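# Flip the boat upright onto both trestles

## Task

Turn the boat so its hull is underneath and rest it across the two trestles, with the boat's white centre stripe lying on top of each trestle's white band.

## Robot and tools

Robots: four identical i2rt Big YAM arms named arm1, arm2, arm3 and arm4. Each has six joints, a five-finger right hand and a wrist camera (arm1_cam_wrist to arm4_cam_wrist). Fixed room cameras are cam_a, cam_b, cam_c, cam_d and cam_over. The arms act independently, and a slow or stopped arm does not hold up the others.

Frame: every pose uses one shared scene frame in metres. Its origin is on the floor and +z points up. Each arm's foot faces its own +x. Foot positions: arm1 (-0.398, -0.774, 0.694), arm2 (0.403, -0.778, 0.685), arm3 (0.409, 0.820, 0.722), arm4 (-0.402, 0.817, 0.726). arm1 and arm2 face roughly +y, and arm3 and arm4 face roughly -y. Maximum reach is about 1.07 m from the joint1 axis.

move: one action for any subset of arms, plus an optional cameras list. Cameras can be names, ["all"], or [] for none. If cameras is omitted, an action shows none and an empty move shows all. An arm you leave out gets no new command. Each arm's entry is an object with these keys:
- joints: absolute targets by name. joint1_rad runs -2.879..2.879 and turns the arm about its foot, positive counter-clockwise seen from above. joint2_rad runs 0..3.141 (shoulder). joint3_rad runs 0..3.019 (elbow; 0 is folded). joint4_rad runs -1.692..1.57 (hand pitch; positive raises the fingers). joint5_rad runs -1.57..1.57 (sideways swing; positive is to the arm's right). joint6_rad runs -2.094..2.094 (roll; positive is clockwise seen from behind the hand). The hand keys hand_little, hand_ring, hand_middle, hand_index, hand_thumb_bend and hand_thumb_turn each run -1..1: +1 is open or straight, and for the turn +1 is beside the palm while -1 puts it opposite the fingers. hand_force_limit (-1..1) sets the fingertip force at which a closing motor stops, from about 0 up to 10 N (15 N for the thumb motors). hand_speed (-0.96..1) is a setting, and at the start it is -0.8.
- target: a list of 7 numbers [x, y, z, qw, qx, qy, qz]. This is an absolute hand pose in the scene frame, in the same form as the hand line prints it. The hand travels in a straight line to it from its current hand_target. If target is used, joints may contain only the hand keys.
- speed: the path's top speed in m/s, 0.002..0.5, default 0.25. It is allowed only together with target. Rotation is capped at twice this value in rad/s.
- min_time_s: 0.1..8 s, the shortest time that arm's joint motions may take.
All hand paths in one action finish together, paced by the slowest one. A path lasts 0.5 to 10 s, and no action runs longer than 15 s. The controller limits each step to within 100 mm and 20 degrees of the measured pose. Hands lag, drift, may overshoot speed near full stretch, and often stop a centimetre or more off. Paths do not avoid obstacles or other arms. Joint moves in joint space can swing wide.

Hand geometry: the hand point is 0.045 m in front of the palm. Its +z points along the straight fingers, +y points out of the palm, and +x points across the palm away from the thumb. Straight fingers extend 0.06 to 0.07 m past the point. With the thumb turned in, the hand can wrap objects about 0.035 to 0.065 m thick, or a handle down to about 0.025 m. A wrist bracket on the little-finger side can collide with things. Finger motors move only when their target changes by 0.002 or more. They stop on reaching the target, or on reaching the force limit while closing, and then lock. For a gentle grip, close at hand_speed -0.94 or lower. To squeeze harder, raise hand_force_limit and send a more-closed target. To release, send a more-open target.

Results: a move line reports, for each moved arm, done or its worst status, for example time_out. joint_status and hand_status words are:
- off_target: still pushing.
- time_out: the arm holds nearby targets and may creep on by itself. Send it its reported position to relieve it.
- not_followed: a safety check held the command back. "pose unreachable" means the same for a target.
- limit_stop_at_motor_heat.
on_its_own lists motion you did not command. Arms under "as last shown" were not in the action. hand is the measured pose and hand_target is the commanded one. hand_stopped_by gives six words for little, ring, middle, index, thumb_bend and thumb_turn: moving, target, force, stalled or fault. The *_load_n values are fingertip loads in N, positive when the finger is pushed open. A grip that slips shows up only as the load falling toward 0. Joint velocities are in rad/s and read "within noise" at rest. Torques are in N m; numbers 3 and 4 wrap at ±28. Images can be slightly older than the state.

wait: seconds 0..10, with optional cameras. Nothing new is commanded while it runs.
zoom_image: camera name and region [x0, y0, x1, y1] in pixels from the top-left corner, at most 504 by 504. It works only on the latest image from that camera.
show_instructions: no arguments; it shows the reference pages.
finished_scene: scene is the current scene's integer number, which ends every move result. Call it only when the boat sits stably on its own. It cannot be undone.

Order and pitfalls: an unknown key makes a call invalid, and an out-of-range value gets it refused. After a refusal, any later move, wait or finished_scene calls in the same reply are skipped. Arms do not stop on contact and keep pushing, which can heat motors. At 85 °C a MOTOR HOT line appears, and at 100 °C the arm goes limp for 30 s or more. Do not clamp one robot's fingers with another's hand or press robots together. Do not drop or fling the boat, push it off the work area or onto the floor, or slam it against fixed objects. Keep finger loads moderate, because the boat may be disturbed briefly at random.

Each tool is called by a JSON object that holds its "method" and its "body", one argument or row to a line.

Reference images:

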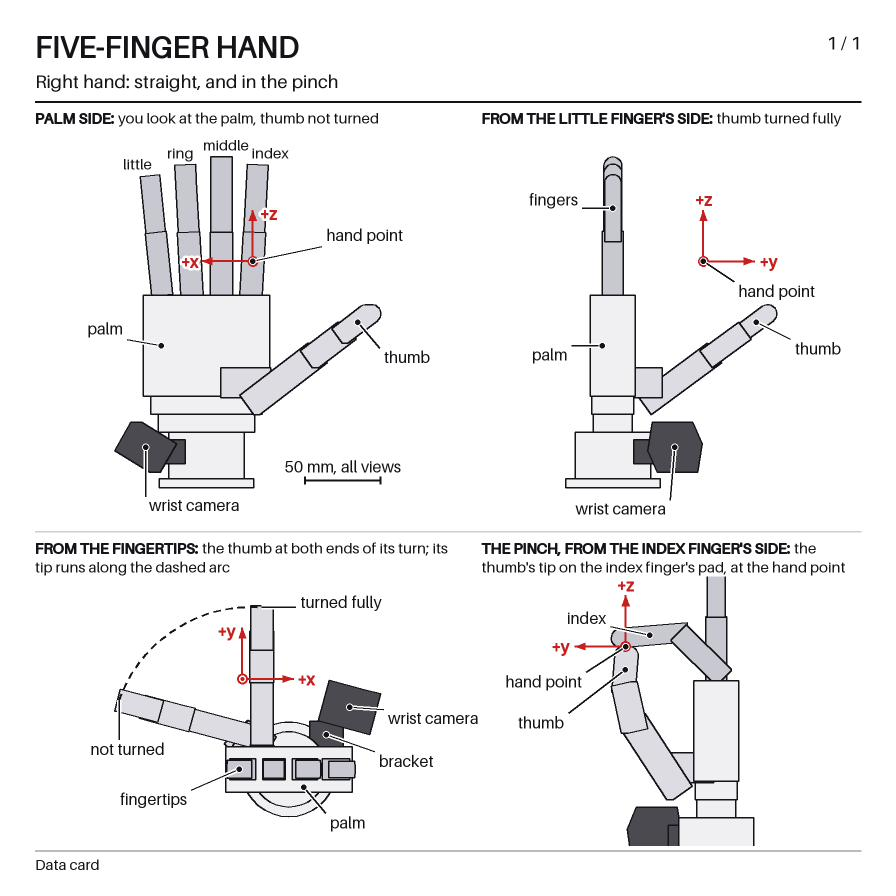

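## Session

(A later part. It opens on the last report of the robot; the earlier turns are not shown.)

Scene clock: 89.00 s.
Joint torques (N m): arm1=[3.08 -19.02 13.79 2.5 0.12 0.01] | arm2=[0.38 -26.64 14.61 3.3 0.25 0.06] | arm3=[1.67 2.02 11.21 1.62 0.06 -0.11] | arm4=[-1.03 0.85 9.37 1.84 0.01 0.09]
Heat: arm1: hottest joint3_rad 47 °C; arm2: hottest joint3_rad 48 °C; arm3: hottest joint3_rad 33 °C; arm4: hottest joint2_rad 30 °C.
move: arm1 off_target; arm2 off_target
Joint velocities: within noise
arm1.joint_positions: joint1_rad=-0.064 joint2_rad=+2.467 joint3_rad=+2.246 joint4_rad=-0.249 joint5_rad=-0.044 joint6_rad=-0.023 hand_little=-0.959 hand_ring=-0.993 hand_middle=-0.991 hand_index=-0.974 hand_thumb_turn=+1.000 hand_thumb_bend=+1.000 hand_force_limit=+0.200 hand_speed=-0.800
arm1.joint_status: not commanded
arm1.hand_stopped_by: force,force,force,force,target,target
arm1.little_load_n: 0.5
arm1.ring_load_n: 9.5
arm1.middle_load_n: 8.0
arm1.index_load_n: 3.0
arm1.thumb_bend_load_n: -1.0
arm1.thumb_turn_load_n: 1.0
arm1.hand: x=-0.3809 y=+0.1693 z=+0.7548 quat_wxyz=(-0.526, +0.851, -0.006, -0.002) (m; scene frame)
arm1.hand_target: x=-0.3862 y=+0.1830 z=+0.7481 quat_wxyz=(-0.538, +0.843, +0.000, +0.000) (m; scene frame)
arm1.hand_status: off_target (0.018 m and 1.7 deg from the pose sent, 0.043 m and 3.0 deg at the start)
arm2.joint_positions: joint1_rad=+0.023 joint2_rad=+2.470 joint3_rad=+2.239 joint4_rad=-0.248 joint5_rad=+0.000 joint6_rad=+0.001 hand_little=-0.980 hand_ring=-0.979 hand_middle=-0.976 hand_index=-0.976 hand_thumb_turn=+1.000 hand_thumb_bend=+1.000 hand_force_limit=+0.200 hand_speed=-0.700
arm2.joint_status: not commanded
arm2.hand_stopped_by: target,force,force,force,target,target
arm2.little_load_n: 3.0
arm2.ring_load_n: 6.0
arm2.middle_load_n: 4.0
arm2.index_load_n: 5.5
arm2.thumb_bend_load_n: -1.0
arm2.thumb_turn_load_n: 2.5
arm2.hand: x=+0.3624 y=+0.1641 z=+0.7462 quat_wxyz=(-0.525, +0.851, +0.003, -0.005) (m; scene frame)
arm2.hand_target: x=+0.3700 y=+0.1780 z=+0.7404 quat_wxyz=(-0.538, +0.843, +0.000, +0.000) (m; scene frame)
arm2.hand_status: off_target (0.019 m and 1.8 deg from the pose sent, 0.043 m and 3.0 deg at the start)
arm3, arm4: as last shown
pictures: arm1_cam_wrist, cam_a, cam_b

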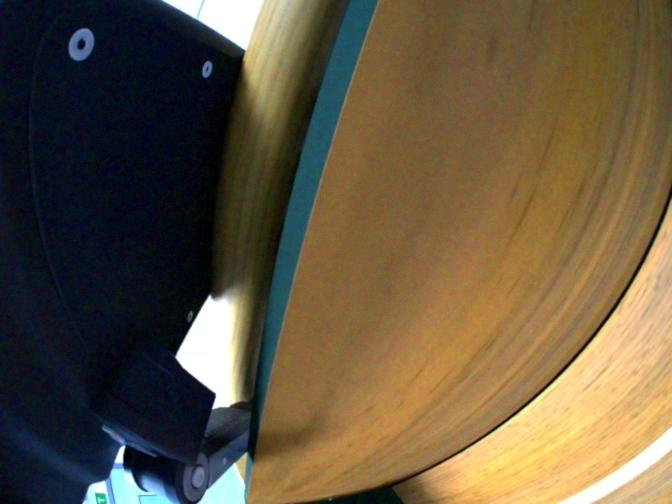

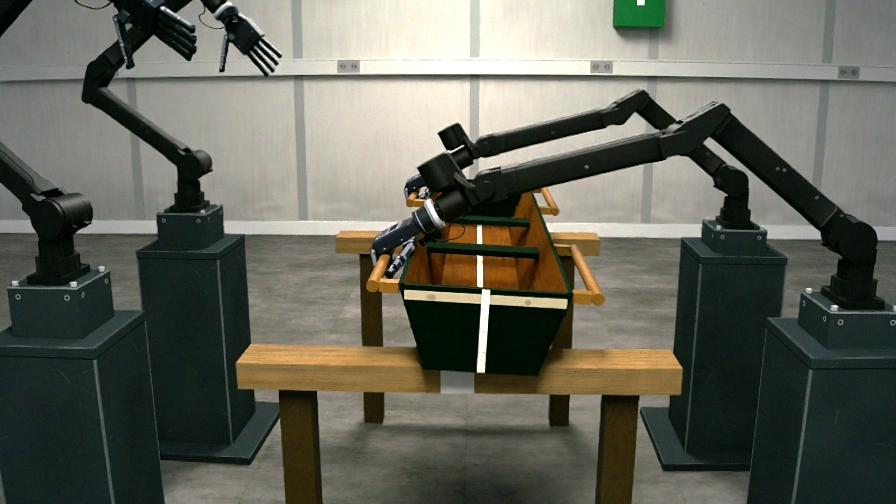

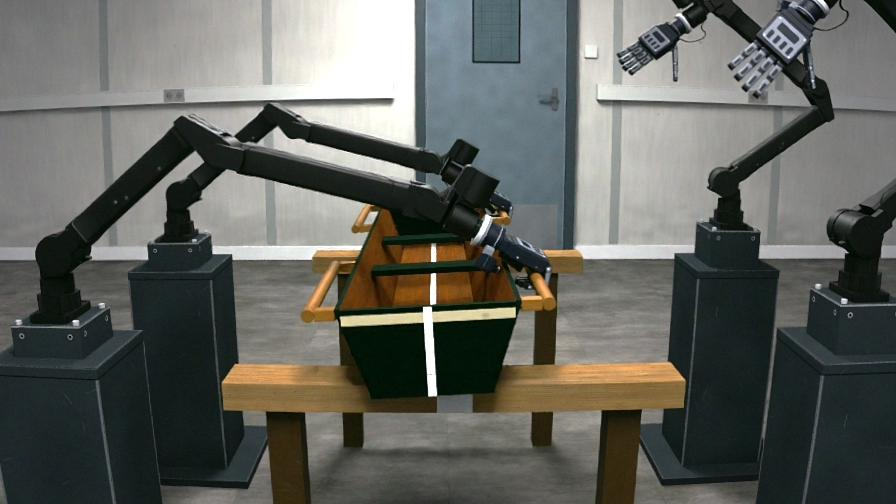

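{"method": "move", "body": {
  "arm1": {"target":[-0.386,0.170,0.748,0.4226,-0.9063,0,0],"speed":0.15},
  "arm2": {"target":[0.370,0.166,0.740,0.4226,-0.9063,0,0],"speed":0.15},
  "cameras": ["cam_a","cam_b"]
}}

{"method": "zoom_image", "body": {
  "camera": "cam_a",
  "region": [350, 200, 630, 400]
}}

Scene clock: 93.03 s.
Joint torques (N m): arm1=[2.55 -21.54 14.99 1.22 0.04 0] | arm2=[0.56 -28.28 16.38 1.77 0.08 -0.01] | arm3=[1.67 2.02 11.19 1.61 0.06 -0.11] | arm4=[-0.67 1.14 9.54 1.95 0.06 0.11]
Heat: arm1: hottest joint3_rad 47 °C; arm2: hottest joint3_rad 48 °C; arm3: hottest joint3_rad 33 °C; arm4: hottest joint2_rad 30 °C.
move: arm1 off_target; arm2 off_target
Joint velocities: within noise
arm1.joint_positions: joint1_rad=-0.062 joint2_rad=+2.716 joint3_rad=+2.815 joint4_rad=-0.827 joint5_rad=-0.030 joint6_rad=-0.029 hand_little=-0.959 hand_ring=-0.993 hand_middle=-0.991 hand_index=-0.975 hand_thumb_turn=+1.000 hand_thumb_bend=+1.000 hand_force_limit=+0.200 hand_speed=-0.800
arm1.joint_status: not commanded
arm1.hand_stopped_by: force,force,force,force,target,target
arm1.little_load_n: 0.0
arm1.ring_load_n: 9.5
arm1.middle_load_n: 7.5
arm1.index_load_n: 1.0
arm1.thumb_bend_load_n: 0.0
arm1.thumb_turn_load_n: -3.0
arm1.hand: x=-0.3807 y=+0.1601 z=+0.7389 quat_wxyz=(-0.412, +0.911, -0.008, -0.002) (m; scene frame)
arm1.hand_target: x=-0.3862 y=+0.1684 z=+0.7480 quat_wxyz=(-0.427, +0.904, -0.001, +0.000) (m; scene frame)
arm1.hand_status: off_target (0.014 m and 1.7 deg from the pose sent, 0.009 m and 13.5 deg at the start)
arm2.joint_positions: joint1_rad=+0.023 joint2_rad=+2.722 joint3_rad=+2.817 joint4_rad=-0.838 joint5_rad=+0.003 joint6_rad=+0.000 hand_little=-0.980 hand_ring=-0.979 hand_middle=-0.976 hand_index=-0.976 hand_thumb_turn=+1.000 hand_thumb_bend=+1.000 hand_force_limit=+0.200 hand_speed=-0.700
arm2.joint_status: not commanded
arm2.hand_stopped_by: target,force,force,force,target,target
arm2.little_load_n: 0.0
arm2.ring_load_n: 3.0
arm2.middle_load_n: 1.0
arm2.index_load_n: 2.0
arm2.thumb_bend_load_n: 0.0
arm2.thumb_turn_load_n: -1.5
arm2.hand: x=+0.3632 y=+0.1539 z=+0.7304 quat_wxyz=(-0.408, +0.913, +0.003, -0.002) (m; scene frame)
arm2.hand_target: x=+0.3699 y=+0.1641 z=+0.7399 quat_wxyz=(-0.426, +0.905, +0.000, +0.000) (m; scene frame)
arm2.hand_status: off_target (0.017 m and 1.9 deg from the pose sent, 0.010 m and 13.3 deg at the start)
arm3, arm4: as last shown
pictures: cam_a, cam_b

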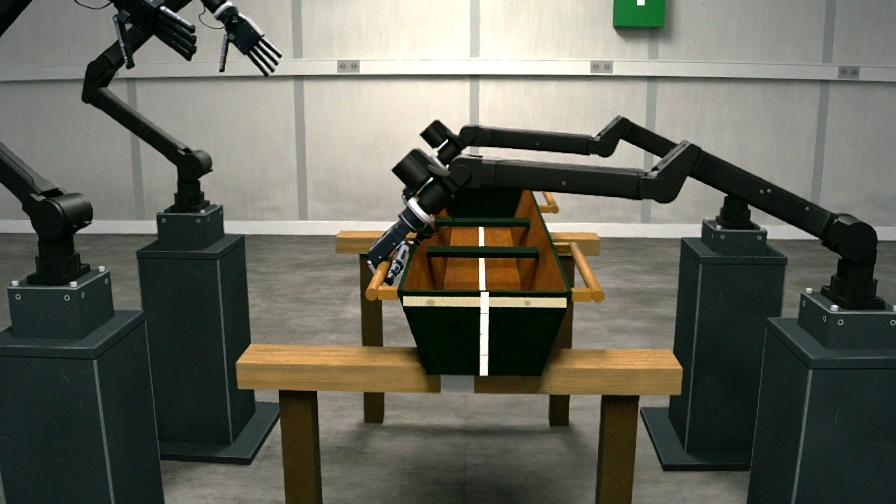

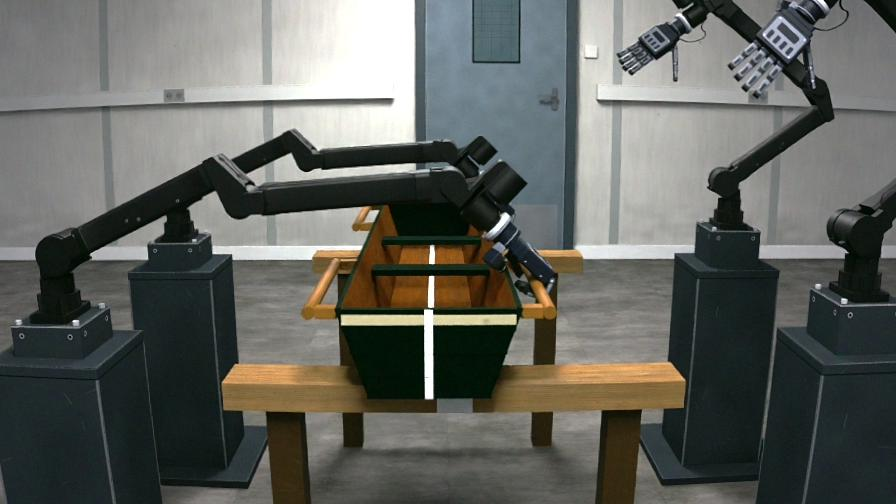

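Scaled by 1.800.

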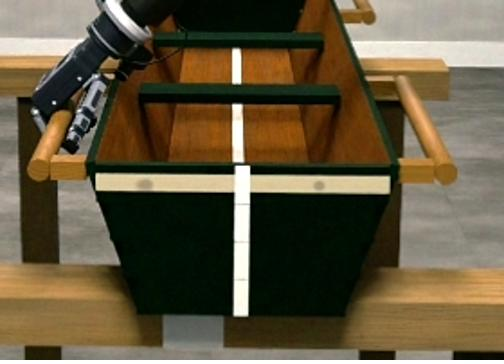

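{"method": "move", "body": {
  "arm1": {"joints":{"hand_speed":-0.3,"hand_little":1,"hand_ring":1,"hand_middle":1,"hand_index":1}},
  "arm2": {"joints":{"hand_speed":-0.3,"hand_little":1,"hand_ring":1,"hand_middle":1,"hand_index":1}},
  "cameras": ["cam_a","cam_b"]
}}

Scene clock: 95.03 s.
Joint torques (N m): arm1=[2.73 -21.71 14.93 1.21 -0.02 0.03] | arm2=[0.15 -27.46 16.54 1.89 0.02 0.08] | arm3=[1.61 2.08 11.22 1.61 0.06 -0.11] | arm4=[-1.32 1.26 9.68 1.85 0.06 0.07]
Heat: arm1: hottest joint3_rad 47 °C; arm2: hottest joint3_rad 48 °C; arm3: hottest joint3_rad 33 °C; arm4: hottest joint2_rad 30 °C.
move: arm1 done; arm2 done
Joint velocities: within noise
arm1.joint_positions: joint1_rad=-0.062 joint2_rad=+2.717 joint3_rad=+2.818 joint4_rad=-0.829 joint5_rad=-0.030 joint6_rad=-0.035 hand_little=+1.000 hand_ring=+1.000 hand_middle=+1.000 hand_index=+1.000 hand_thumb_turn=+1.000 hand_thumb_bend=+1.000 hand_force_limit=+0.200 hand_speed=-0.300
arm1.joint_status: all done
arm1.hand_stopped_by: target,target,target,target,target,target
arm1.little_load_n: 0.0
arm1.ring_load_n: 0.0
arm1.middle_load_n: -0.5
arm1.index_load_n: 0.0
arm1.thumb_bend_load_n: 0.0
arm1.thumb_turn_load_n: -1.5
arm1.hand: x=-0.3803 y=+0.1601 z=+0.7398 quat_wxyz=(-0.412, +0.911, -0.005, +0.000) (m; scene frame)
arm1.hand_target: x=-0.3861 y=+0.1683 z=+0.7481 quat_wxyz=(-0.427, +0.904, -0.001, +0.000) (m; scene frame)
arm1.hand_status: not commanded
arm2.joint_positions: joint1_rad=+0.023 joint2_rad=+2.722 joint3_rad=+2.820 joint4_rad=-0.839 joint5_rad=+0.004 joint6_rad=-0.006 hand_little=+1.000 hand_ring=+1.000 hand_middle=+1.000 hand_index=+1.000 hand_thumb_turn=+1.000 hand_thumb_bend=+1.000 hand_force_limit=+0.200 hand_speed=-0.300
arm2.joint_status: all done
arm2.hand_stopped_by: target,target,target,target,target,target
arm2.little_load_n: 0.0
arm2.ring_load_n: 0.0
arm2.middle_load_n: 0.0
arm2.index_load_n: 0.0
arm2.thumb_bend_load_n: 0.0
arm2.thumb_turn_load_n: -2.5
arm2.hand: x=+0.3637 y=+0.1542 z=+0.7318 quat_wxyz=(-0.409, +0.913, +0.006, -0.001) (m; scene frame)
arm2.hand_target: x=+0.3699 y=+0.1641 z=+0.7403 quat_wxyz=(-0.426, +0.905, +0.000, +0.000) (m; scene frame)
arm2.hand_status: not commanded
arm3, arm4: as last shown
pictures: cam_a, cam_b

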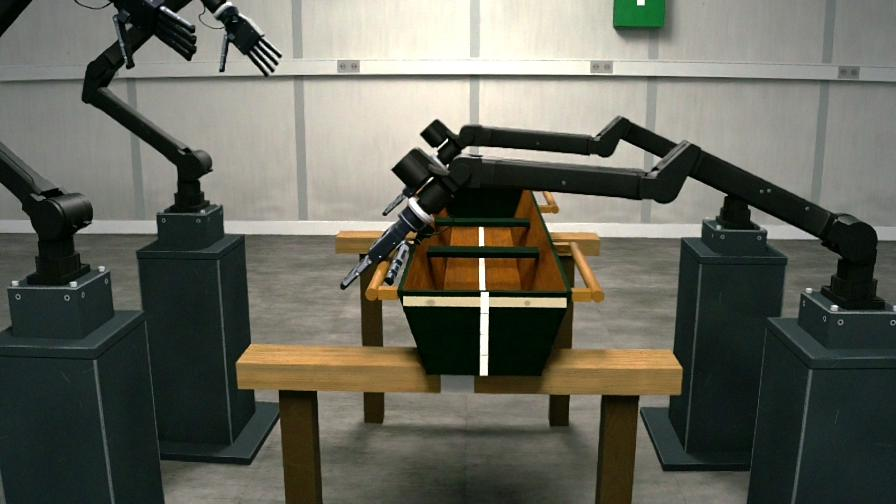

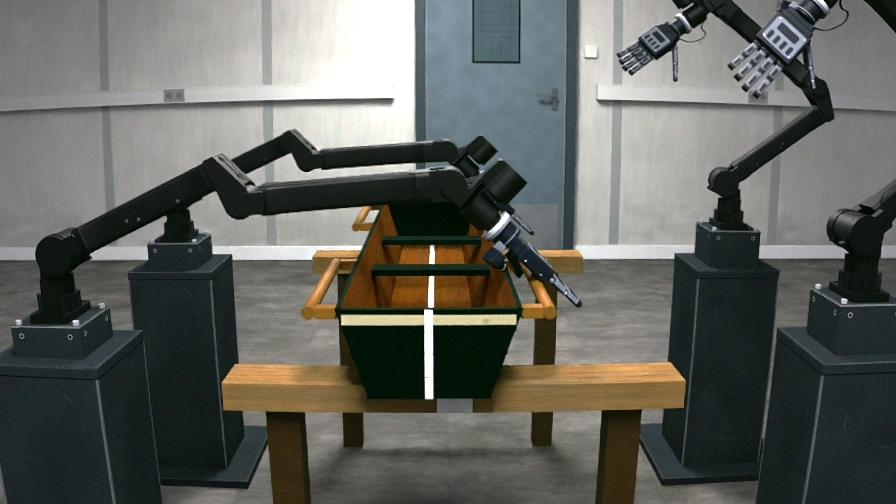

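{"method": "move", "body": {
  "arm1": {"target":[-0.386,0.150,0.86,0.4226,-0.9063,0,0],"speed":0.2},
  "arm2": {"target":[0.370,0.145,0.85,0.4226,-0.9063,0,0],"speed":0.2},
  "cameras": ["cam_a"]
}}

{"method": "move", "body": {
  "arm1": {"target":[-0.386,0.025,0.86,0.5,-0.866,0,0],"speed":0.25,"joints":{"hand_speed":0.0,"hand_force_limit":0,"hand_little":-1,"hand_ring":-1,"hand_middle":-1,"hand_index":-1}},
  "arm2": {"target":[0.370,0.025,0.86,0.5,-0.866,0,0],"speed":0.25,"joints":{"hand_speed":0.0,"hand_force_limit":0,"hand_little":-1,"hand_ring":-1,"hand_middle":-1,"hand_index":-1}},
  "cameras": ["cam_a","cam_b","arm1_cam_wrist","arm2_cam_wrist"]
}}

Scene clock: 98.57 s.
Joint torques (N m): arm1=[3.31 -22.89 13.3 1.28 0.07 0.1] | arm2=[0.15 -30.1 13.83 1.87 0.1 0.1] | arm3=[1.67 2.02 11.21 1.63 0.06 -0.11] | arm4=[-1.55 1.32 9.57 1.81 -0.01 0.11]
Heat: arm1: hottest joint3_rad 48 °C; arm2: hottest joint3_rad 48 °C; arm3: hottest joint3_rad 33 °C; arm4: hottest joint2_rad 30 °C.
move: arm1 off_target; arm2 off_target
Joint velocities: within noise
arm1.joint_positions: joint1_rad=-0.062 joint2_rad=+2.623 joint3_rad=+2.882 joint4_rad=-0.962 joint5_rad=-0.029 joint6_rad=-0.035 hand_little=+1.000 hand_ring=+1.000 hand_middle=+1.000 hand_index=+1.000 hand_thumb_turn=+1.000 hand_thumb_bend=+1.000 hand_force_limit=+0.200 hand_speed=-0.300
arm1.joint_status: not commanded
arm1.hand_stopped_by: target,target,target,target,target,target
arm1.little_load_n: 0.0
arm1.ring_load_n: 0.0
arm1.middle_load_n: 0.0
arm1.index_load_n: 0.0
arm1.thumb_bend_load_n: 0.0
arm1.thumb_turn_load_n: 0.0
arm1.hand: x=-0.3803 y=+0.1438 z=+0.8377 quat_wxyz=(-0.424, +0.906, -0.005, +0.001) (m; scene frame)
arm1.hand_target: x=-0.3861 y=+0.1480 z=+0.8598 quat_wxyz=(-0.442, +0.897, -0.003, +0.001) (m; scene frame)
arm1.hand_status: off_target (0.024 m and 0.6 deg from the pose sent, 0.121 m and 1.4 deg at the start; a joint's target at an end of its range on 28 of 41 steps)
arm2.joint_positions: joint1_rad=+0.023 joint2_rad=+2.633 joint3_rad=+2.887 joint4_rad=-0.967 joint5_rad=+0.006 joint6_rad=-0.004 hand_little=+1.000 hand_ring=+1.000 hand_middle=+1.000 hand_index=+1.000 hand_thumb_turn=+1.000 hand_thumb_bend=+1.000 hand_force_limit=+0.200 hand_speed=-0.300
arm2.joint_status: not commanded
arm2.hand_stopped_by: target,target,target,target,target,target
arm2.little_load_n: 0.0
arm2.ring_load_n: 0.0
arm2.middle_load_n: 0.0
arm2.index_load_n: 0.0
arm2.thumb_bend_load_n: 0.0
arm2.thumb_turn_load_n: 0.0
arm2.hand: x=+0.3644 y=+0.1392 z=+0.8276 quat_wxyz=(-0.422, +0.907, +0.005, -0.001) (m; scene frame)
arm2.hand_target: x=+0.3699 y=+0.1432 z=+0.8497 quat_wxyz=(-0.439, +0.899, -0.002, +0.000) (m; scene frame)
arm2.hand_status: off_target (0.024 m and 0.5 deg from the pose sent, 0.119 m and 1.9 deg at the start; a joint's target at an end of its range on 27 of 41 steps)
arm3, arm4: as last shown
arm4.thumb_turn_load_n: -0.5
pictures: cam_a

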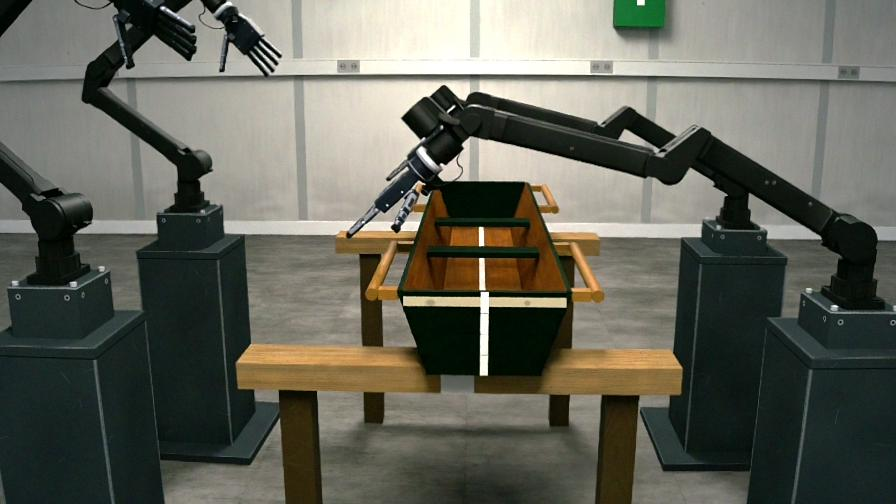

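Scene clock: 100.47 s.
Joint torques (N m): arm1=[1.79 -19.37 8.91 2.4 0.12 0.21] | arm2=[0.09 -23.59 9.16 2.7 0.11 0.09] | arm3=[1.61 2.02 11.22 1.63 0.05 -0.11] | arm4=[-1.14 1.38 9.59 1.7 0.04 0.06]
Heat: arm1: hottest joint3_rad 47 °C; arm2: hottest joint3_rad 48 °C; arm3: hottest joint3_rad 33 °C; arm4: hottest joint2_rad 30 °C.
move: arm1 done; arm2 done
Joint velocities: within noise
arm1.joint_positions: joint1_rad=-0.062 joint2_rad=+1.983 joint3_rad=+1.707 joint4_rad=-0.273 joint5_rad=-0.049 joint6_rad=-0.050 hand_little=-1.000 hand_ring=-1.000 hand_middle=-1.000 hand_index=-1.000 hand_thumb_turn=+1.000 hand_thumb_bend=+1.000 hand_force_limit=+0.000 hand_speed=+0.000
arm1.joint_status: all done
arm1.hand_stopped_by: target,target,target,target,target,target
arm1.little_load_n: 0.0
arm1.ring_load_n: 0.5
arm1.middle_load_n: 0.0
arm1.index_load_n: 0.0
arm1.thumb_bend_load_n: 0.0
arm1.thumb_turn_load_n: 0.0
arm1.hand: x=-0.3895 y=+0.0246 z=+0.8539 quat_wxyz=(-0.492, +0.870, +0.007, +0.000) (m; scene frame)
arm1.hand_target: x=-0.3861 y=+0.0250 z=+0.8601 quat_wxyz=(-0.500, +0.866, +0.000, +0.000) (m; scene frame)
arm1.hand_status: done (0.007 m and 1.3 deg from the pose sent, 0.121 m and 9.9 deg at the start; pose on its path clipped on 8 of 57 steps)
arm2.joint_positions: joint1_rad=+0.023 joint2_rad=+1.994 joint3_rad=+1.735 joint4_rad=-0.294 joint5_rad=+0.004 joint6_rad=-0.010 hand_little=-1.000 hand_ring=-1.000 hand_middle=-1.000 hand_index=-1.000 hand_thumb_turn=+1.000 hand_thumb_bend=+1.000 hand_force_limit=+0.000 hand_speed=+0.000
arm2.joint_status: all done
arm2.hand_stopped_by: target,target,target,target,target,target
arm2.little_load_n: 0.0
arm2.ring_load_n: 0.0
arm2.middle_load_n: 0.0
arm2.index_load_n: 0.0
arm2.thumb_bend_load_n: 0.0
arm2.thumb_turn_load_n: 0.0
arm2.hand: x=+0.3657 y=+0.0251 z=+0.8535 quat_wxyz=(-0.493, +0.870, +0.007, +0.000) (m; scene frame)
arm2.hand_target: x=+0.3699 y=+0.0250 z=+0.8601 quat_wxyz=(-0.500, +0.866, +0.000, +0.000) (m; scene frame)
arm2.hand_status: done (0.008 m and 1.2 deg from the pose sent, 0.119 m and 10.1 deg at the start; pose on its path clipped on 8 of 57 steps)
arm3.joint_positions: joint1_rad=+0.062 joint2_rad=+0.641 joint3_rad=+1.342 joint4_rad=-1.528 joint5_rad=+0.047 joint6_rad=-1.286 hand_little=+1.000 hand_ring=+1.000 hand_middle=+1.000 hand_index=+1.000 hand_thumb_turn=+1.000 hand_thumb_bend=+1.000 hand_force_limit=+0.000 hand_speed=-0.800
arm3.joint_status: not commanded
arm3.hand_stopped_by: target,target,target,target,target,target
arm3.little_load_n: 0.0
arm3.ring_load_n: 0.0
arm3.middle_load_n: 0.0
arm3.index_load_n: 0.0
arm3.thumb_bend_load_n: 0.0
arm3.thumb_turn_load_n: 0.0
arm3.hand: x=+0.3530 y=+0.6189 z=+1.1509 quat_wxyz=(+0.225, +0.563, -0.744, +0.281) (m; scene frame)
arm3.hand_target: x=+0.3529 y=+0.6181 z=+1.1623 quat_wxyz=(+0.233, +0.559, -0.740, +0.292) (m; scene frame)
arm3.hand_status: not commanded
arm4.joint_positions: joint1_rad=-0.177 joint2_rad=+0.644 joint3_rad=+1.341 joint4_rad=-1.298 joint5_rad=-0.127 joint6_rad=-0.982 hand_little=+1.000 hand_ring=+1.000 hand_middle=+1.000 hand_index=+1.000 hand_thumb_turn=+1.000 hand_thumb_bend=+1.000 hand_force_limit=+0.000 hand_speed=-0.800
arm4.joint_status: not commanded
arm4.hand_stopped_by: target,target,target,target,target,target
arm4.little_load_n: 0.0
arm4.ring_load_n: 0.0
arm4.middle_load_n: 0.0
arm4.index_load_n: 0.0
arm4.thumb_bend_load_n: 0.0
arm4.thumb_turn_load_n: 0.0
arm4.hand: x=-0.4509 y=+0.5809 z=+1.1823 quat_wxyz=(+0.214, +0.371, -0.801, +0.418) (m; scene frame)
arm4.hand_target: x=-0.4509 y=+0.5806 z=+1.1948 quat_wxyz=(+0.221, +0.369, -0.794, +0.429) (m; scene frame)
arm4.hand_status: not commanded
pictures: arm1_cam_wrist, arm2_cam_wrist, cam_a, cam_b

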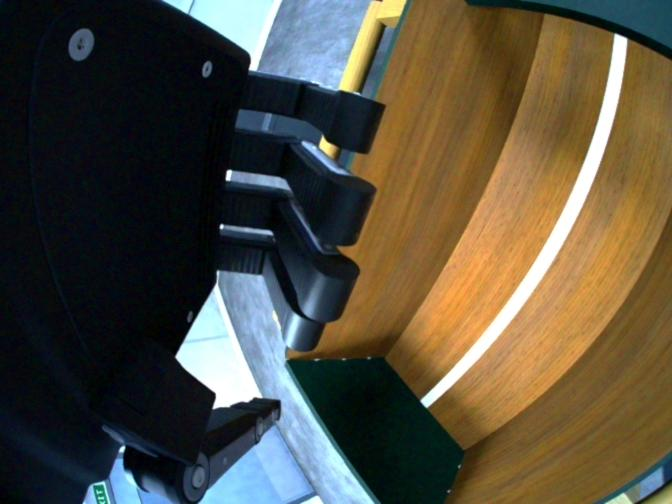

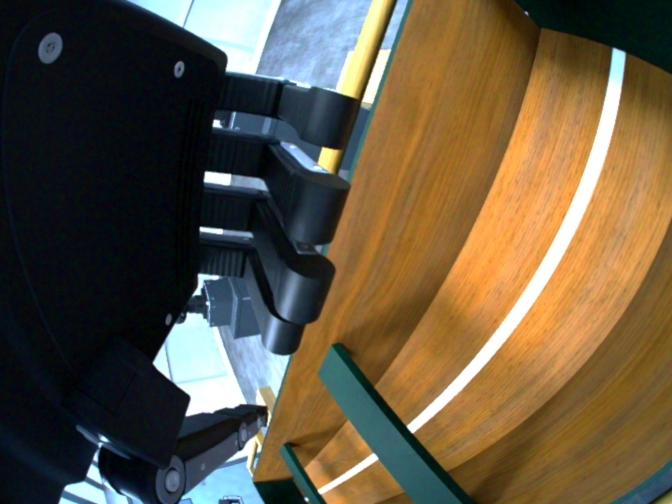

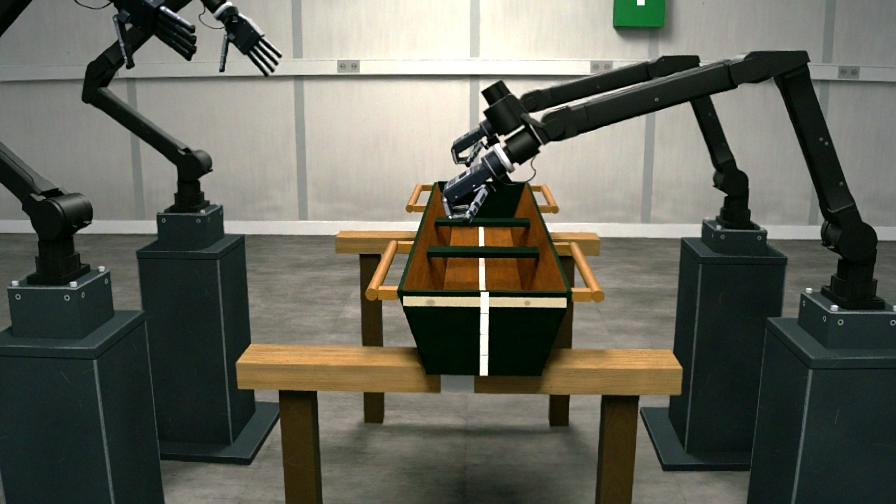

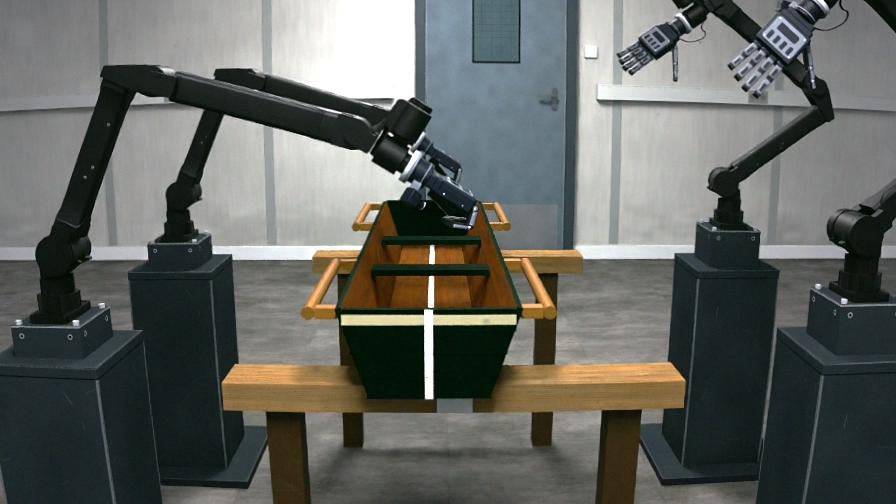

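{"method": "move", "body": {
  "arm1": {"target":[-0.386,0.025,0.725,0.5,-0.866,0,0],"speed":0.2},
  "arm2": {"target":[0.370,0.025,0.725,0.5,-0.866,0,0],"speed":0.2},
  "cameras": ["cam_a","cam_b","arm1_cam_wrist"]
}}

Scene clock: 102.30 s.
Joint torques (N m): arm1=[2.14 -17.03 9.06 2.29 0.01 0.19] | arm2=[-0.21 -20.84 9.68 2.88 0.06 0.1] | arm3=[1.67 2.08 11.21 1.62 0.06 -0.11] | arm4=[-1.38 1.44 9.78 1.84 0.04 0.11]
Heat: arm1: hottest joint3_rad 47 °C; arm2: hottest joint3_rad 47 °C; arm3: hottest joint3_rad 33 °C; arm4: hottest joint2_rad 30 °C.
move: arm1 off_target; arm2 off_target
Joint velocities: within noise
arm1.joint_positions: joint1_rad=-0.062 joint2_rad=+2.097 joint3_rad=+1.544 joint4_rad=+0.019 joint5_rad=-0.049 joint6_rad=-0.050 hand_little=-1.000 hand_ring=-1.000 hand_middle=-1.000 hand_index=-1.000 hand_thumb_turn=+1.000 hand_thumb_bend=+1.000 hand_force_limit=+0.000 hand_speed=+0.000
arm1.joint_status: not commanded
arm1.hand_stopped_by: target,target,target,target,target,target
arm1.little_load_n: 0.0
arm1.ring_load_n: 0.0
arm1.middle_load_n: 0.0
arm1.index_load_n: 0.0
arm1.thumb_bend_load_n: 0.0
arm1.thumb_turn_load_n: -0.5
arm1.hand: x=-0.3910 y=+0.0210 z=+0.7337 quat_wxyz=(-0.499, +0.867, +0.007, +0.000) (m; scene frame)
arm1.hand_target: x=-0.3860 y=+0.0247 z=+0.7249 quat_wxyz=(-0.500, +0.866, +0.000, +0.000) (m; scene frame)
arm1.hand_status: off_target (0.011 m and 0.9 deg from the pose sent, 0.129 m and 1.3 deg at the start)
arm2.joint_positions: joint1_rad=+0.023 joint2_rad=+2.091 joint3_rad=+1.561 joint4_rad=+0.000 joint5_rad=+0.004 joint6_rad=-0.010 hand_little=-1.000 hand_ring=-1.000 hand_middle=-1.000 hand_index=-1.000 hand_thumb_turn=+1.000 hand_thumb_bend=+1.000 hand_force_limit=+0.000 hand_speed=+0.000
arm2.joint_status: not commanded
arm2.hand_stopped_by: target,target,target,target,target,target
arm2.little_load_n: 0.0
arm2.ring_load_n: 0.0
arm2.middle_load_n: 0.0
arm2.index_load_n: 0.0
arm2.thumb_bend_load_n: 0.0
arm2.thumb_turn_load_n: -0.5
arm2.hand: x=+0.3653 y=+0.0210 z=+0.7400 quat_wxyz=(-0.503, +0.864, +0.007, +0.000) (m; scene frame)
arm2.hand_target: x=+0.3699 y=+0.0244 z=+0.7252 quat_wxyz=(-0.500, +0.866, +0.000, +0.000) (m; scene frame)
arm2.hand_status: off_target (0.016 m and 0.9 deg from the pose sent, 0.128 m and 1.2 deg at the start)
arm3, arm4: as last shown
pictures: arm1_cam_wrist, cam_a, cam_b

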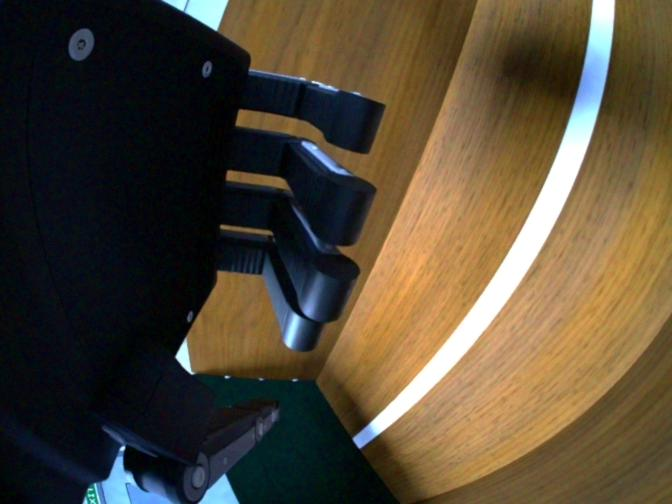

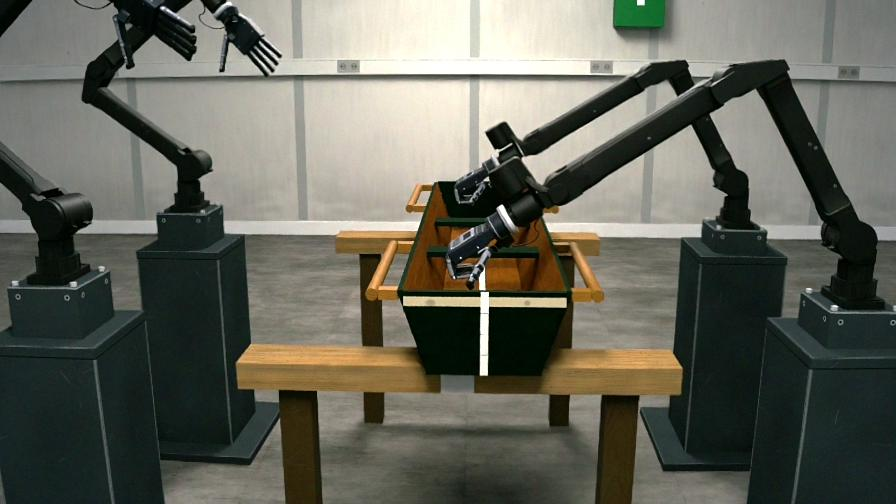

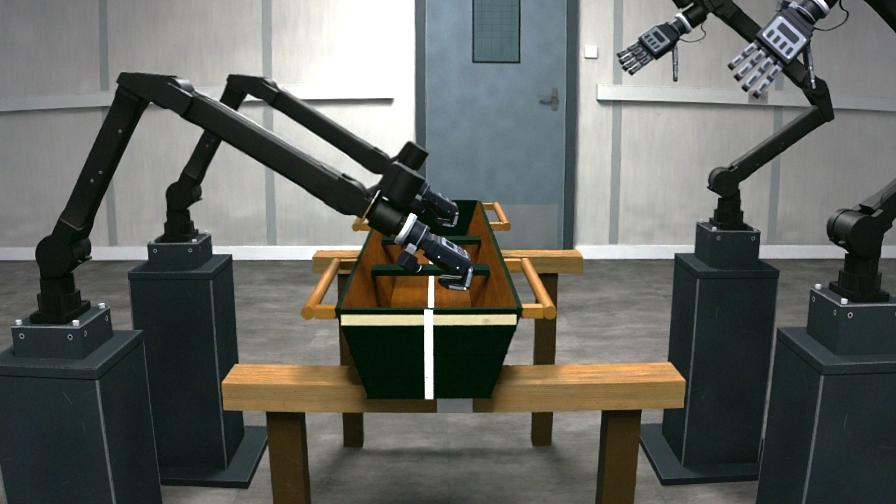

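{"method": "move", "body": {
  "arm1": {"target":[-0.386,0.085,0.718,0.5,-0.866,0,0],"speed":0.12},
  "arm2": {"target":[0.370,0.085,0.712,0.5,-0.866,0,0],"speed":0.12},
  "cameras": ["cam_a","cam_b"]
}}

Scene clock: 103.97 s.
Joint torques (N m): arm1=[2.26 -17.9 13.07 1.28 0.06 0.22] | arm2=[-0.97 -22.12 13.72 1.68 0.04 0.09] | arm3=[1.73 2.02 11.21 1.61 0.06 -0.11] | arm4=[-0.73 0.56 9.35 1.89 0.04 0.09]
Heat: arm1: hottest joint3_rad 47 °C; arm2: hottest joint3_rad 47 °C; arm3: hottest joint3_rad 33 °C; arm4: hottest joint2_rad 30 °C.
move: arm1 off_target; arm2 off_target
Joint velocities: within noise
arm1.joint_positions: joint1_rad=-0.062 joint2_rad=+2.230 joint3_rad=+1.743 joint4_rad=-0.054 joint5_rad=-0.046 joint6_rad=-0.049 hand_little=-1.000 hand_ring=-1.000 hand_middle=-1.000 hand_index=-1.000 hand_thumb_turn=+1.000 hand_thumb_bend=+1.000 hand_force_limit=+0.000 hand_speed=+0.000
arm1.joint_status: not commanded
arm1.hand_stopped_by: target,target,target,target,target,target
arm1.little_load_n: 0.0
arm1.ring_load_n: 0.0
arm1.middle_load_n: 0.5
arm1.index_load_n: 0.0
arm1.thumb_bend_load_n: 0.0
arm1.thumb_turn_load_n: 0.0
arm1.hand: x=-0.3881 y=+0.0690 z=+0.7190 quat_wxyz=(-0.496, +0.868, +0.006, +0.001) (m; scene frame)
arm1.hand_target: x=-0.3860 y=+0.0838 z=+0.7180 quat_wxyz=(-0.500, +0.866, +0.000, +0.000) (m; scene frame)
arm1.hand_status: off_target (0.016 m and 0.9 deg from the pose sent, 0.066 m and 0.9 deg at the start)
arm2.joint_positions: joint1_rad=+0.023 joint2_rad=+2.237 joint3_rad=+1.767 joint4_rad=-0.067 joint5_rad=+0.004 joint6_rad=-0.010 hand_little=-1.000 hand_ring=-1.000 hand_middle=-1.000 hand_index=-1.000 hand_thumb_turn=+1.000 hand_thumb_bend=+1.000 hand_force_limit=+0.000 hand_speed=+0.000
arm2.joint_status: not commanded
arm2.hand_stopped_by: target,target,target,target,target,target
arm2.little_load_n: 0.0
arm2.ring_load_n: 0.0
arm2.middle_load_n: 0.0
arm2.index_load_n: 0.0
arm2.thumb_bend_load_n: 0.0
arm2.thumb_turn_load_n: 0.0
arm2.hand: x=+0.3647 y=+0.0712 z=+0.7205 quat_wxyz=(-0.500, +0.866, +0.007, +0.000) (m; scene frame)
arm2.hand_target: x=+0.3700 y=+0.0837 z=+0.7120 quat_wxyz=(-0.500, +0.866, +0.000, +0.000) (m; scene frame)
arm2.hand_status: off_target (0.017 m and 0.8 deg from the pose sent, 0.070 m and 0.9 deg at the start)
arm3, arm4: as last shown
pictures: cam_a, cam_b

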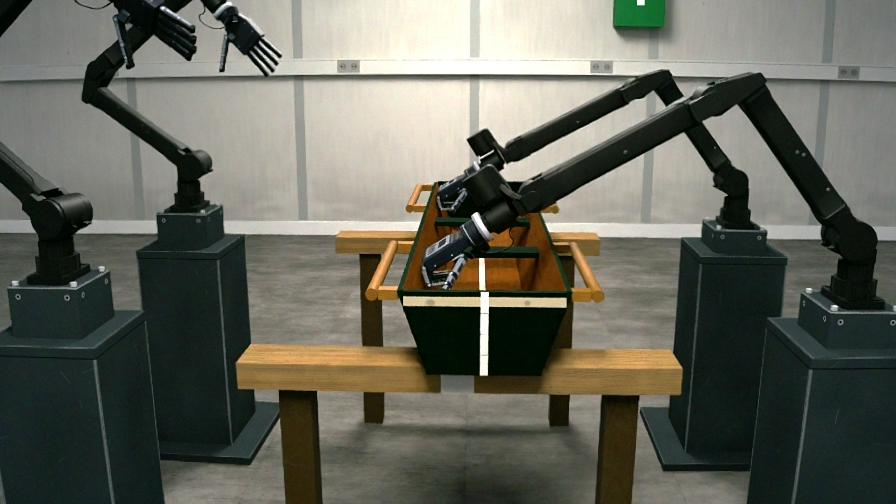

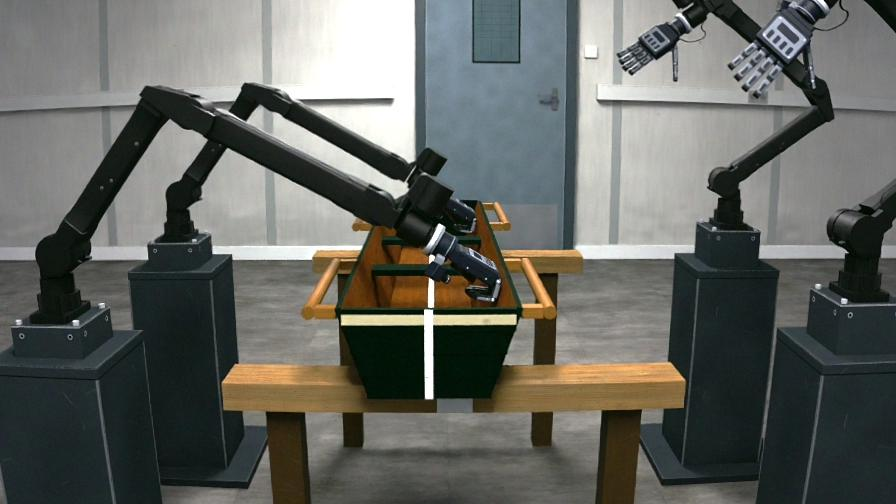

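{"method": "move", "body": {
  "arm1": {"target":[-0.386,0.115,0.720,0.5,-0.866,0,0],"speed":0.08},
  "arm2": {"target":[0.370,0.115,0.712,0.5,-0.866,0,0],"speed":0.08},
  "cameras": ["cam_a","cam_b"]
}}

{"method": "zoom_image", "body": {
  "camera": "cam_a",
  "region": [350, 250, 630, 400]
}}

{"method": "zoom_image", "body": {
  "camera": "cam_b",
  "region": [300, 270, 580, 420]
}}

Scene clock: 105.63 s.
Joint torques (N m): arm1=[2.37 -17.14 14.9 1.95 -0.03 0.17] | arm2=[-0.62 -21.13 16.54 2.63 0 0.07] | arm3=[1.67 2.02 11.22 1.62 0.06 -0.12] | arm4=[-1.73 1.44 9.78 1.59 0.01 0.09]
Heat: arm1: hottest joint3_rad 47 °C; arm2: hottest joint3_rad 47 °C; arm3: hottest joint3_rad 33 °C; arm4: hottest joint2_rad 30 °C.
move: arm1 off_target; arm2 off_target
Joint velocities: within noise
arm1.joint_positions: joint1_rad=-0.062 joint2_rad=+2.285 joint3_rad=+1.864 joint4_rad=-0.140 joint5_rad=-0.042 joint6_rad=-0.042 hand_little=-1.000 hand_ring=-1.000 hand_middle=-1.000 hand_index=-1.000 hand_thumb_turn=+1.000 hand_thumb_bend=+1.000 hand_force_limit=+0.000 hand_speed=+0.000
arm1.joint_status: not commanded
arm1.hand_stopped_by: target,target,target,target,target,target
arm1.little_load_n: -1.0
arm1.ring_load_n: 0.0
arm1.middle_load_n: 0.0
arm1.index_load_n: 0.0
arm1.thumb_bend_load_n: 0.0
arm1.thumb_turn_load_n: 0.0
arm1.hand: x=-0.3866 y=+0.0900 z=+0.7216 quat_wxyz=(-0.487, +0.873, +0.002, +0.000) (m; scene frame)
arm1.hand_target: x=-0.3861 y=+0.1122 z=+0.7204 quat_wxyz=(-0.501, +0.866, +0.000, +0.000) (m; scene frame)
arm1.hand_status: off_target (0.025 m and 1.7 deg from the pose sent, 0.046 m and 0.9 deg at the start)
arm2.joint_positions: joint1_rad=+0.023 joint2_rad=+2.288 joint3_rad=+1.882 joint4_rad=-0.156 joint5_rad=+0.004 joint6_rad=-0.007 hand_little=-1.000 hand_ring=-1.000 hand_middle=-1.000 hand_index=-1.000 hand_thumb_turn=+1.000 hand_thumb_bend=+1.000 hand_force_limit=+0.000 hand_speed=+0.000
arm2.joint_status: not commanded
arm2.hand_stopped_by: target,target,target,target,target,target
arm2.little_load_n: -2.0
arm2.ring_load_n: -0.5
arm2.middle_load_n: 0.5
arm2.index_load_n: -1.0
arm2.thumb_bend_load_n: 0.0
arm2.thumb_turn_load_n: -0.5
arm2.hand: x=+0.3645 y=+0.0896 z=+0.7230 quat_wxyz=(-0.489, +0.872, +0.005, -0.001) (m; scene frame)
arm2.hand_target: x=+0.3701 y=+0.1116 z=+0.7126 quat_wxyz=(-0.501, +0.866, +0.000, +0.000) (m; scene frame)
arm2.hand_status: off_target (0.028 m and 1.6 deg from the pose sent, 0.045 m and 0.8 deg at the start)
arm3, arm4: as last shown
arm3.middle_load_n: 0.5
pictures: cam_a, cam_b

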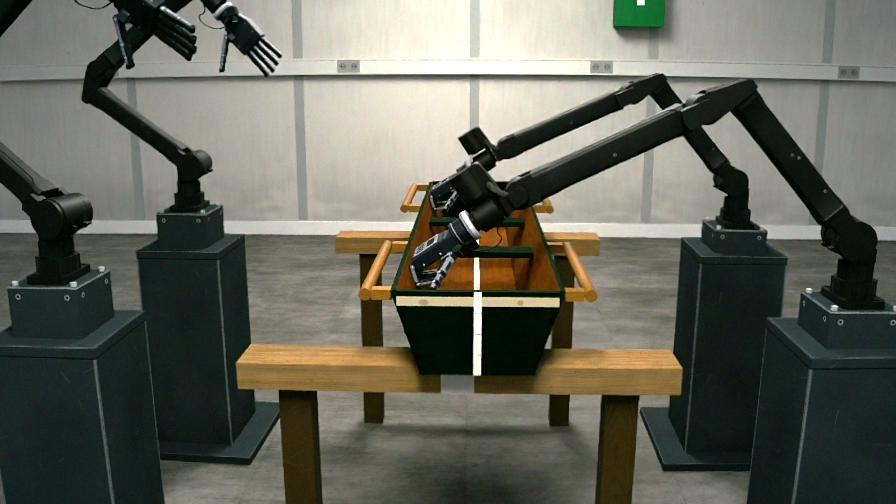

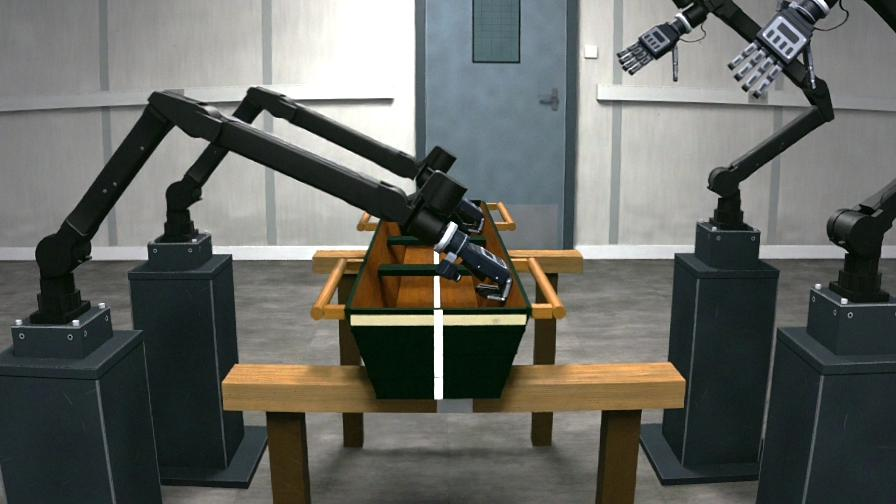

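Scaled by 1.800.

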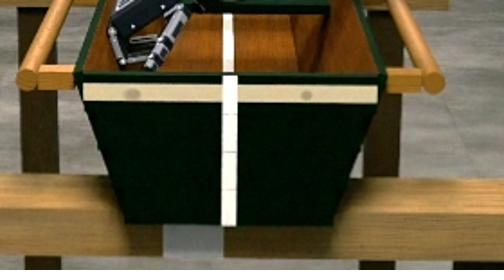

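Scaled by 1.800.

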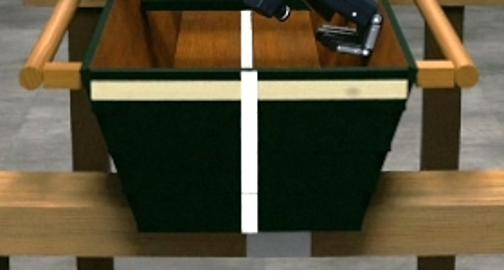

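{"method": "move", "body": {
  "arm1": {"target":[-0.386,0.138,0.720,0.5,-0.866,0,0],"speed":0.06},
  "arm2": {"target":[0.370,0.137,0.712,0.5,-0.866,0,0],"speed":0.06},
  "cameras": ["cam_a","cam_b"]
}}

{"method": "zoom_image", "body": {
  "camera": "cam_a",
  "region": [350, 250, 630, 400]
}}

{"method": "zoom_image", "body": {
  "camera": "cam_b",
  "region": [300, 270, 580, 420]
}}

Scene clock: 109.67 s.
Joint torques (N m): arm1=[2.55 -17.44 15.17 1.89 0.05 0.14] | arm2=[0.32 -21.6 16.44 2.78 0.08 0.02] | arm3=[1.61 2.02 11.22 1.62 0.05 -0.11] | arm4=[-1.2 0.62 9.46 1.99 0.05 0.09]
Heat: arm1: hottest joint3_rad 47 °C; arm2: hottest joint3_rad 47 °C; arm3: hottest joint3_rad 33 °C; arm4: hottest joint2_rad 30 °C.
move: arm1 off_target; arm2 off_target
Joint velocities: within noise
arm1.joint_positions: joint1_rad=-0.062 joint2_rad=+2.351 joint3_rad=+1.990 joint4_rad=-0.203 joint5_rad=-0.042 joint6_rad=-0.042 hand_little=-1.000 hand_ring=-1.000 hand_middle=-1.000 hand_index=-1.000 hand_thumb_turn=+1.000 hand_thumb_bend=+1.000 hand_force_limit=+0.000 hand_speed=+0.000
arm1.joint_status: not commanded
arm1.hand_stopped_by: target,target,target,target,target,target
arm1.little_load_n: -1.0
arm1.ring_load_n: 0.0
arm1.middle_load_n: 0.0
arm1.index_load_n: 0.0
arm1.thumb_bend_load_n: 0.0
arm1.thumb_turn_load_n: 0.0
arm1.hand: x=-0.3853 y=+0.1134 z=+0.7225 quat_wxyz=(-0.486, +0.874, +0.002, +0.000) (m; scene frame)
arm1.hand_target: x=-0.3861 y=+0.1350 z=+0.7204 quat_wxyz=(-0.501, +0.866, +0.000, +0.000) (m; scene frame)
arm1.hand_status: off_target (0.025 m and 1.9 deg from the pose sent, 0.048 m and 1.7 deg at the start)
arm2.joint_positions: joint1_rad=+0.023 joint2_rad=+2.357 joint3_rad=+2.011 joint4_rad=-0.214 joint5_rad=+0.005 joint6_rad=-0.007 hand_little=-1.000 hand_ring=-1.000 hand_middle=-1.000 hand_index=-1.000 hand_thumb_turn=+1.000 hand_thumb_bend=+1.000 hand_force_limit=+0.000 hand_speed=+0.000
arm2.joint_status: not commanded
arm2.hand_stopped_by: target,target,target,target,target,target
arm2.little_load_n: -1.5
arm2.ring_load_n: -0.5
arm2.middle_load_n: 0.0
arm2.index_load_n: -1.5
arm2.thumb_bend_load_n: 0.0
arm2.thumb_turn_load_n: 0.0
arm2.hand: x=+0.3643 y=+0.1142 z=+0.7234 quat_wxyz=(-0.490, +0.872, +0.005, -0.001) (m; scene frame)
arm2.hand_target: x=+0.3701 y=+0.1337 z=+0.7121 quat_wxyz=(-0.500, +0.866, +0.000, +0.000) (m; scene frame)
arm2.hand_status: off_target (0.026 m and 1.5 deg from the pose sent, 0.049 m and 1.6 deg at the start)
arm3, arm4: as last shown
arm3.middle_load_n: 0.0
arm4.ring_load_n: -0.5
pictures: cam_a, cam_b

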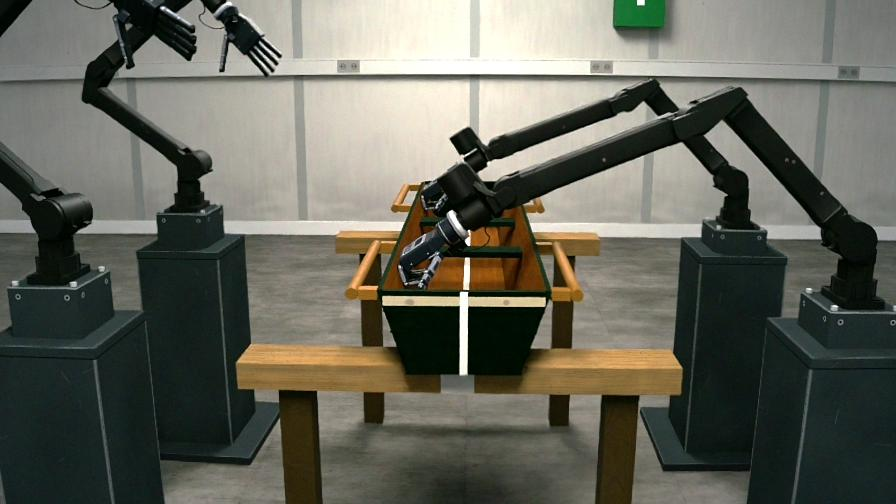

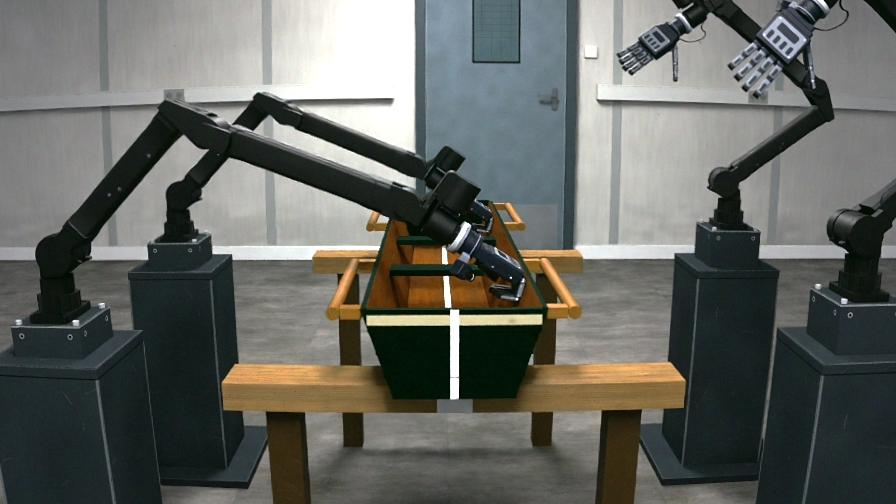

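Scaled by 1.800.

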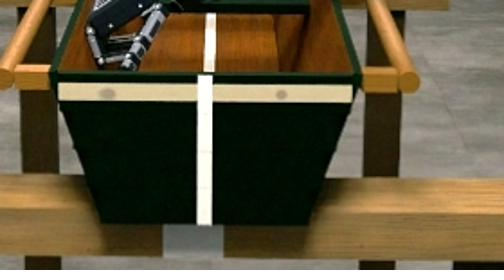

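Scaled by 1.800.

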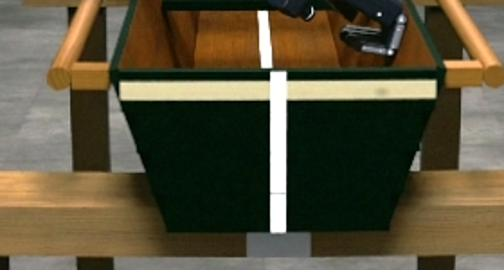

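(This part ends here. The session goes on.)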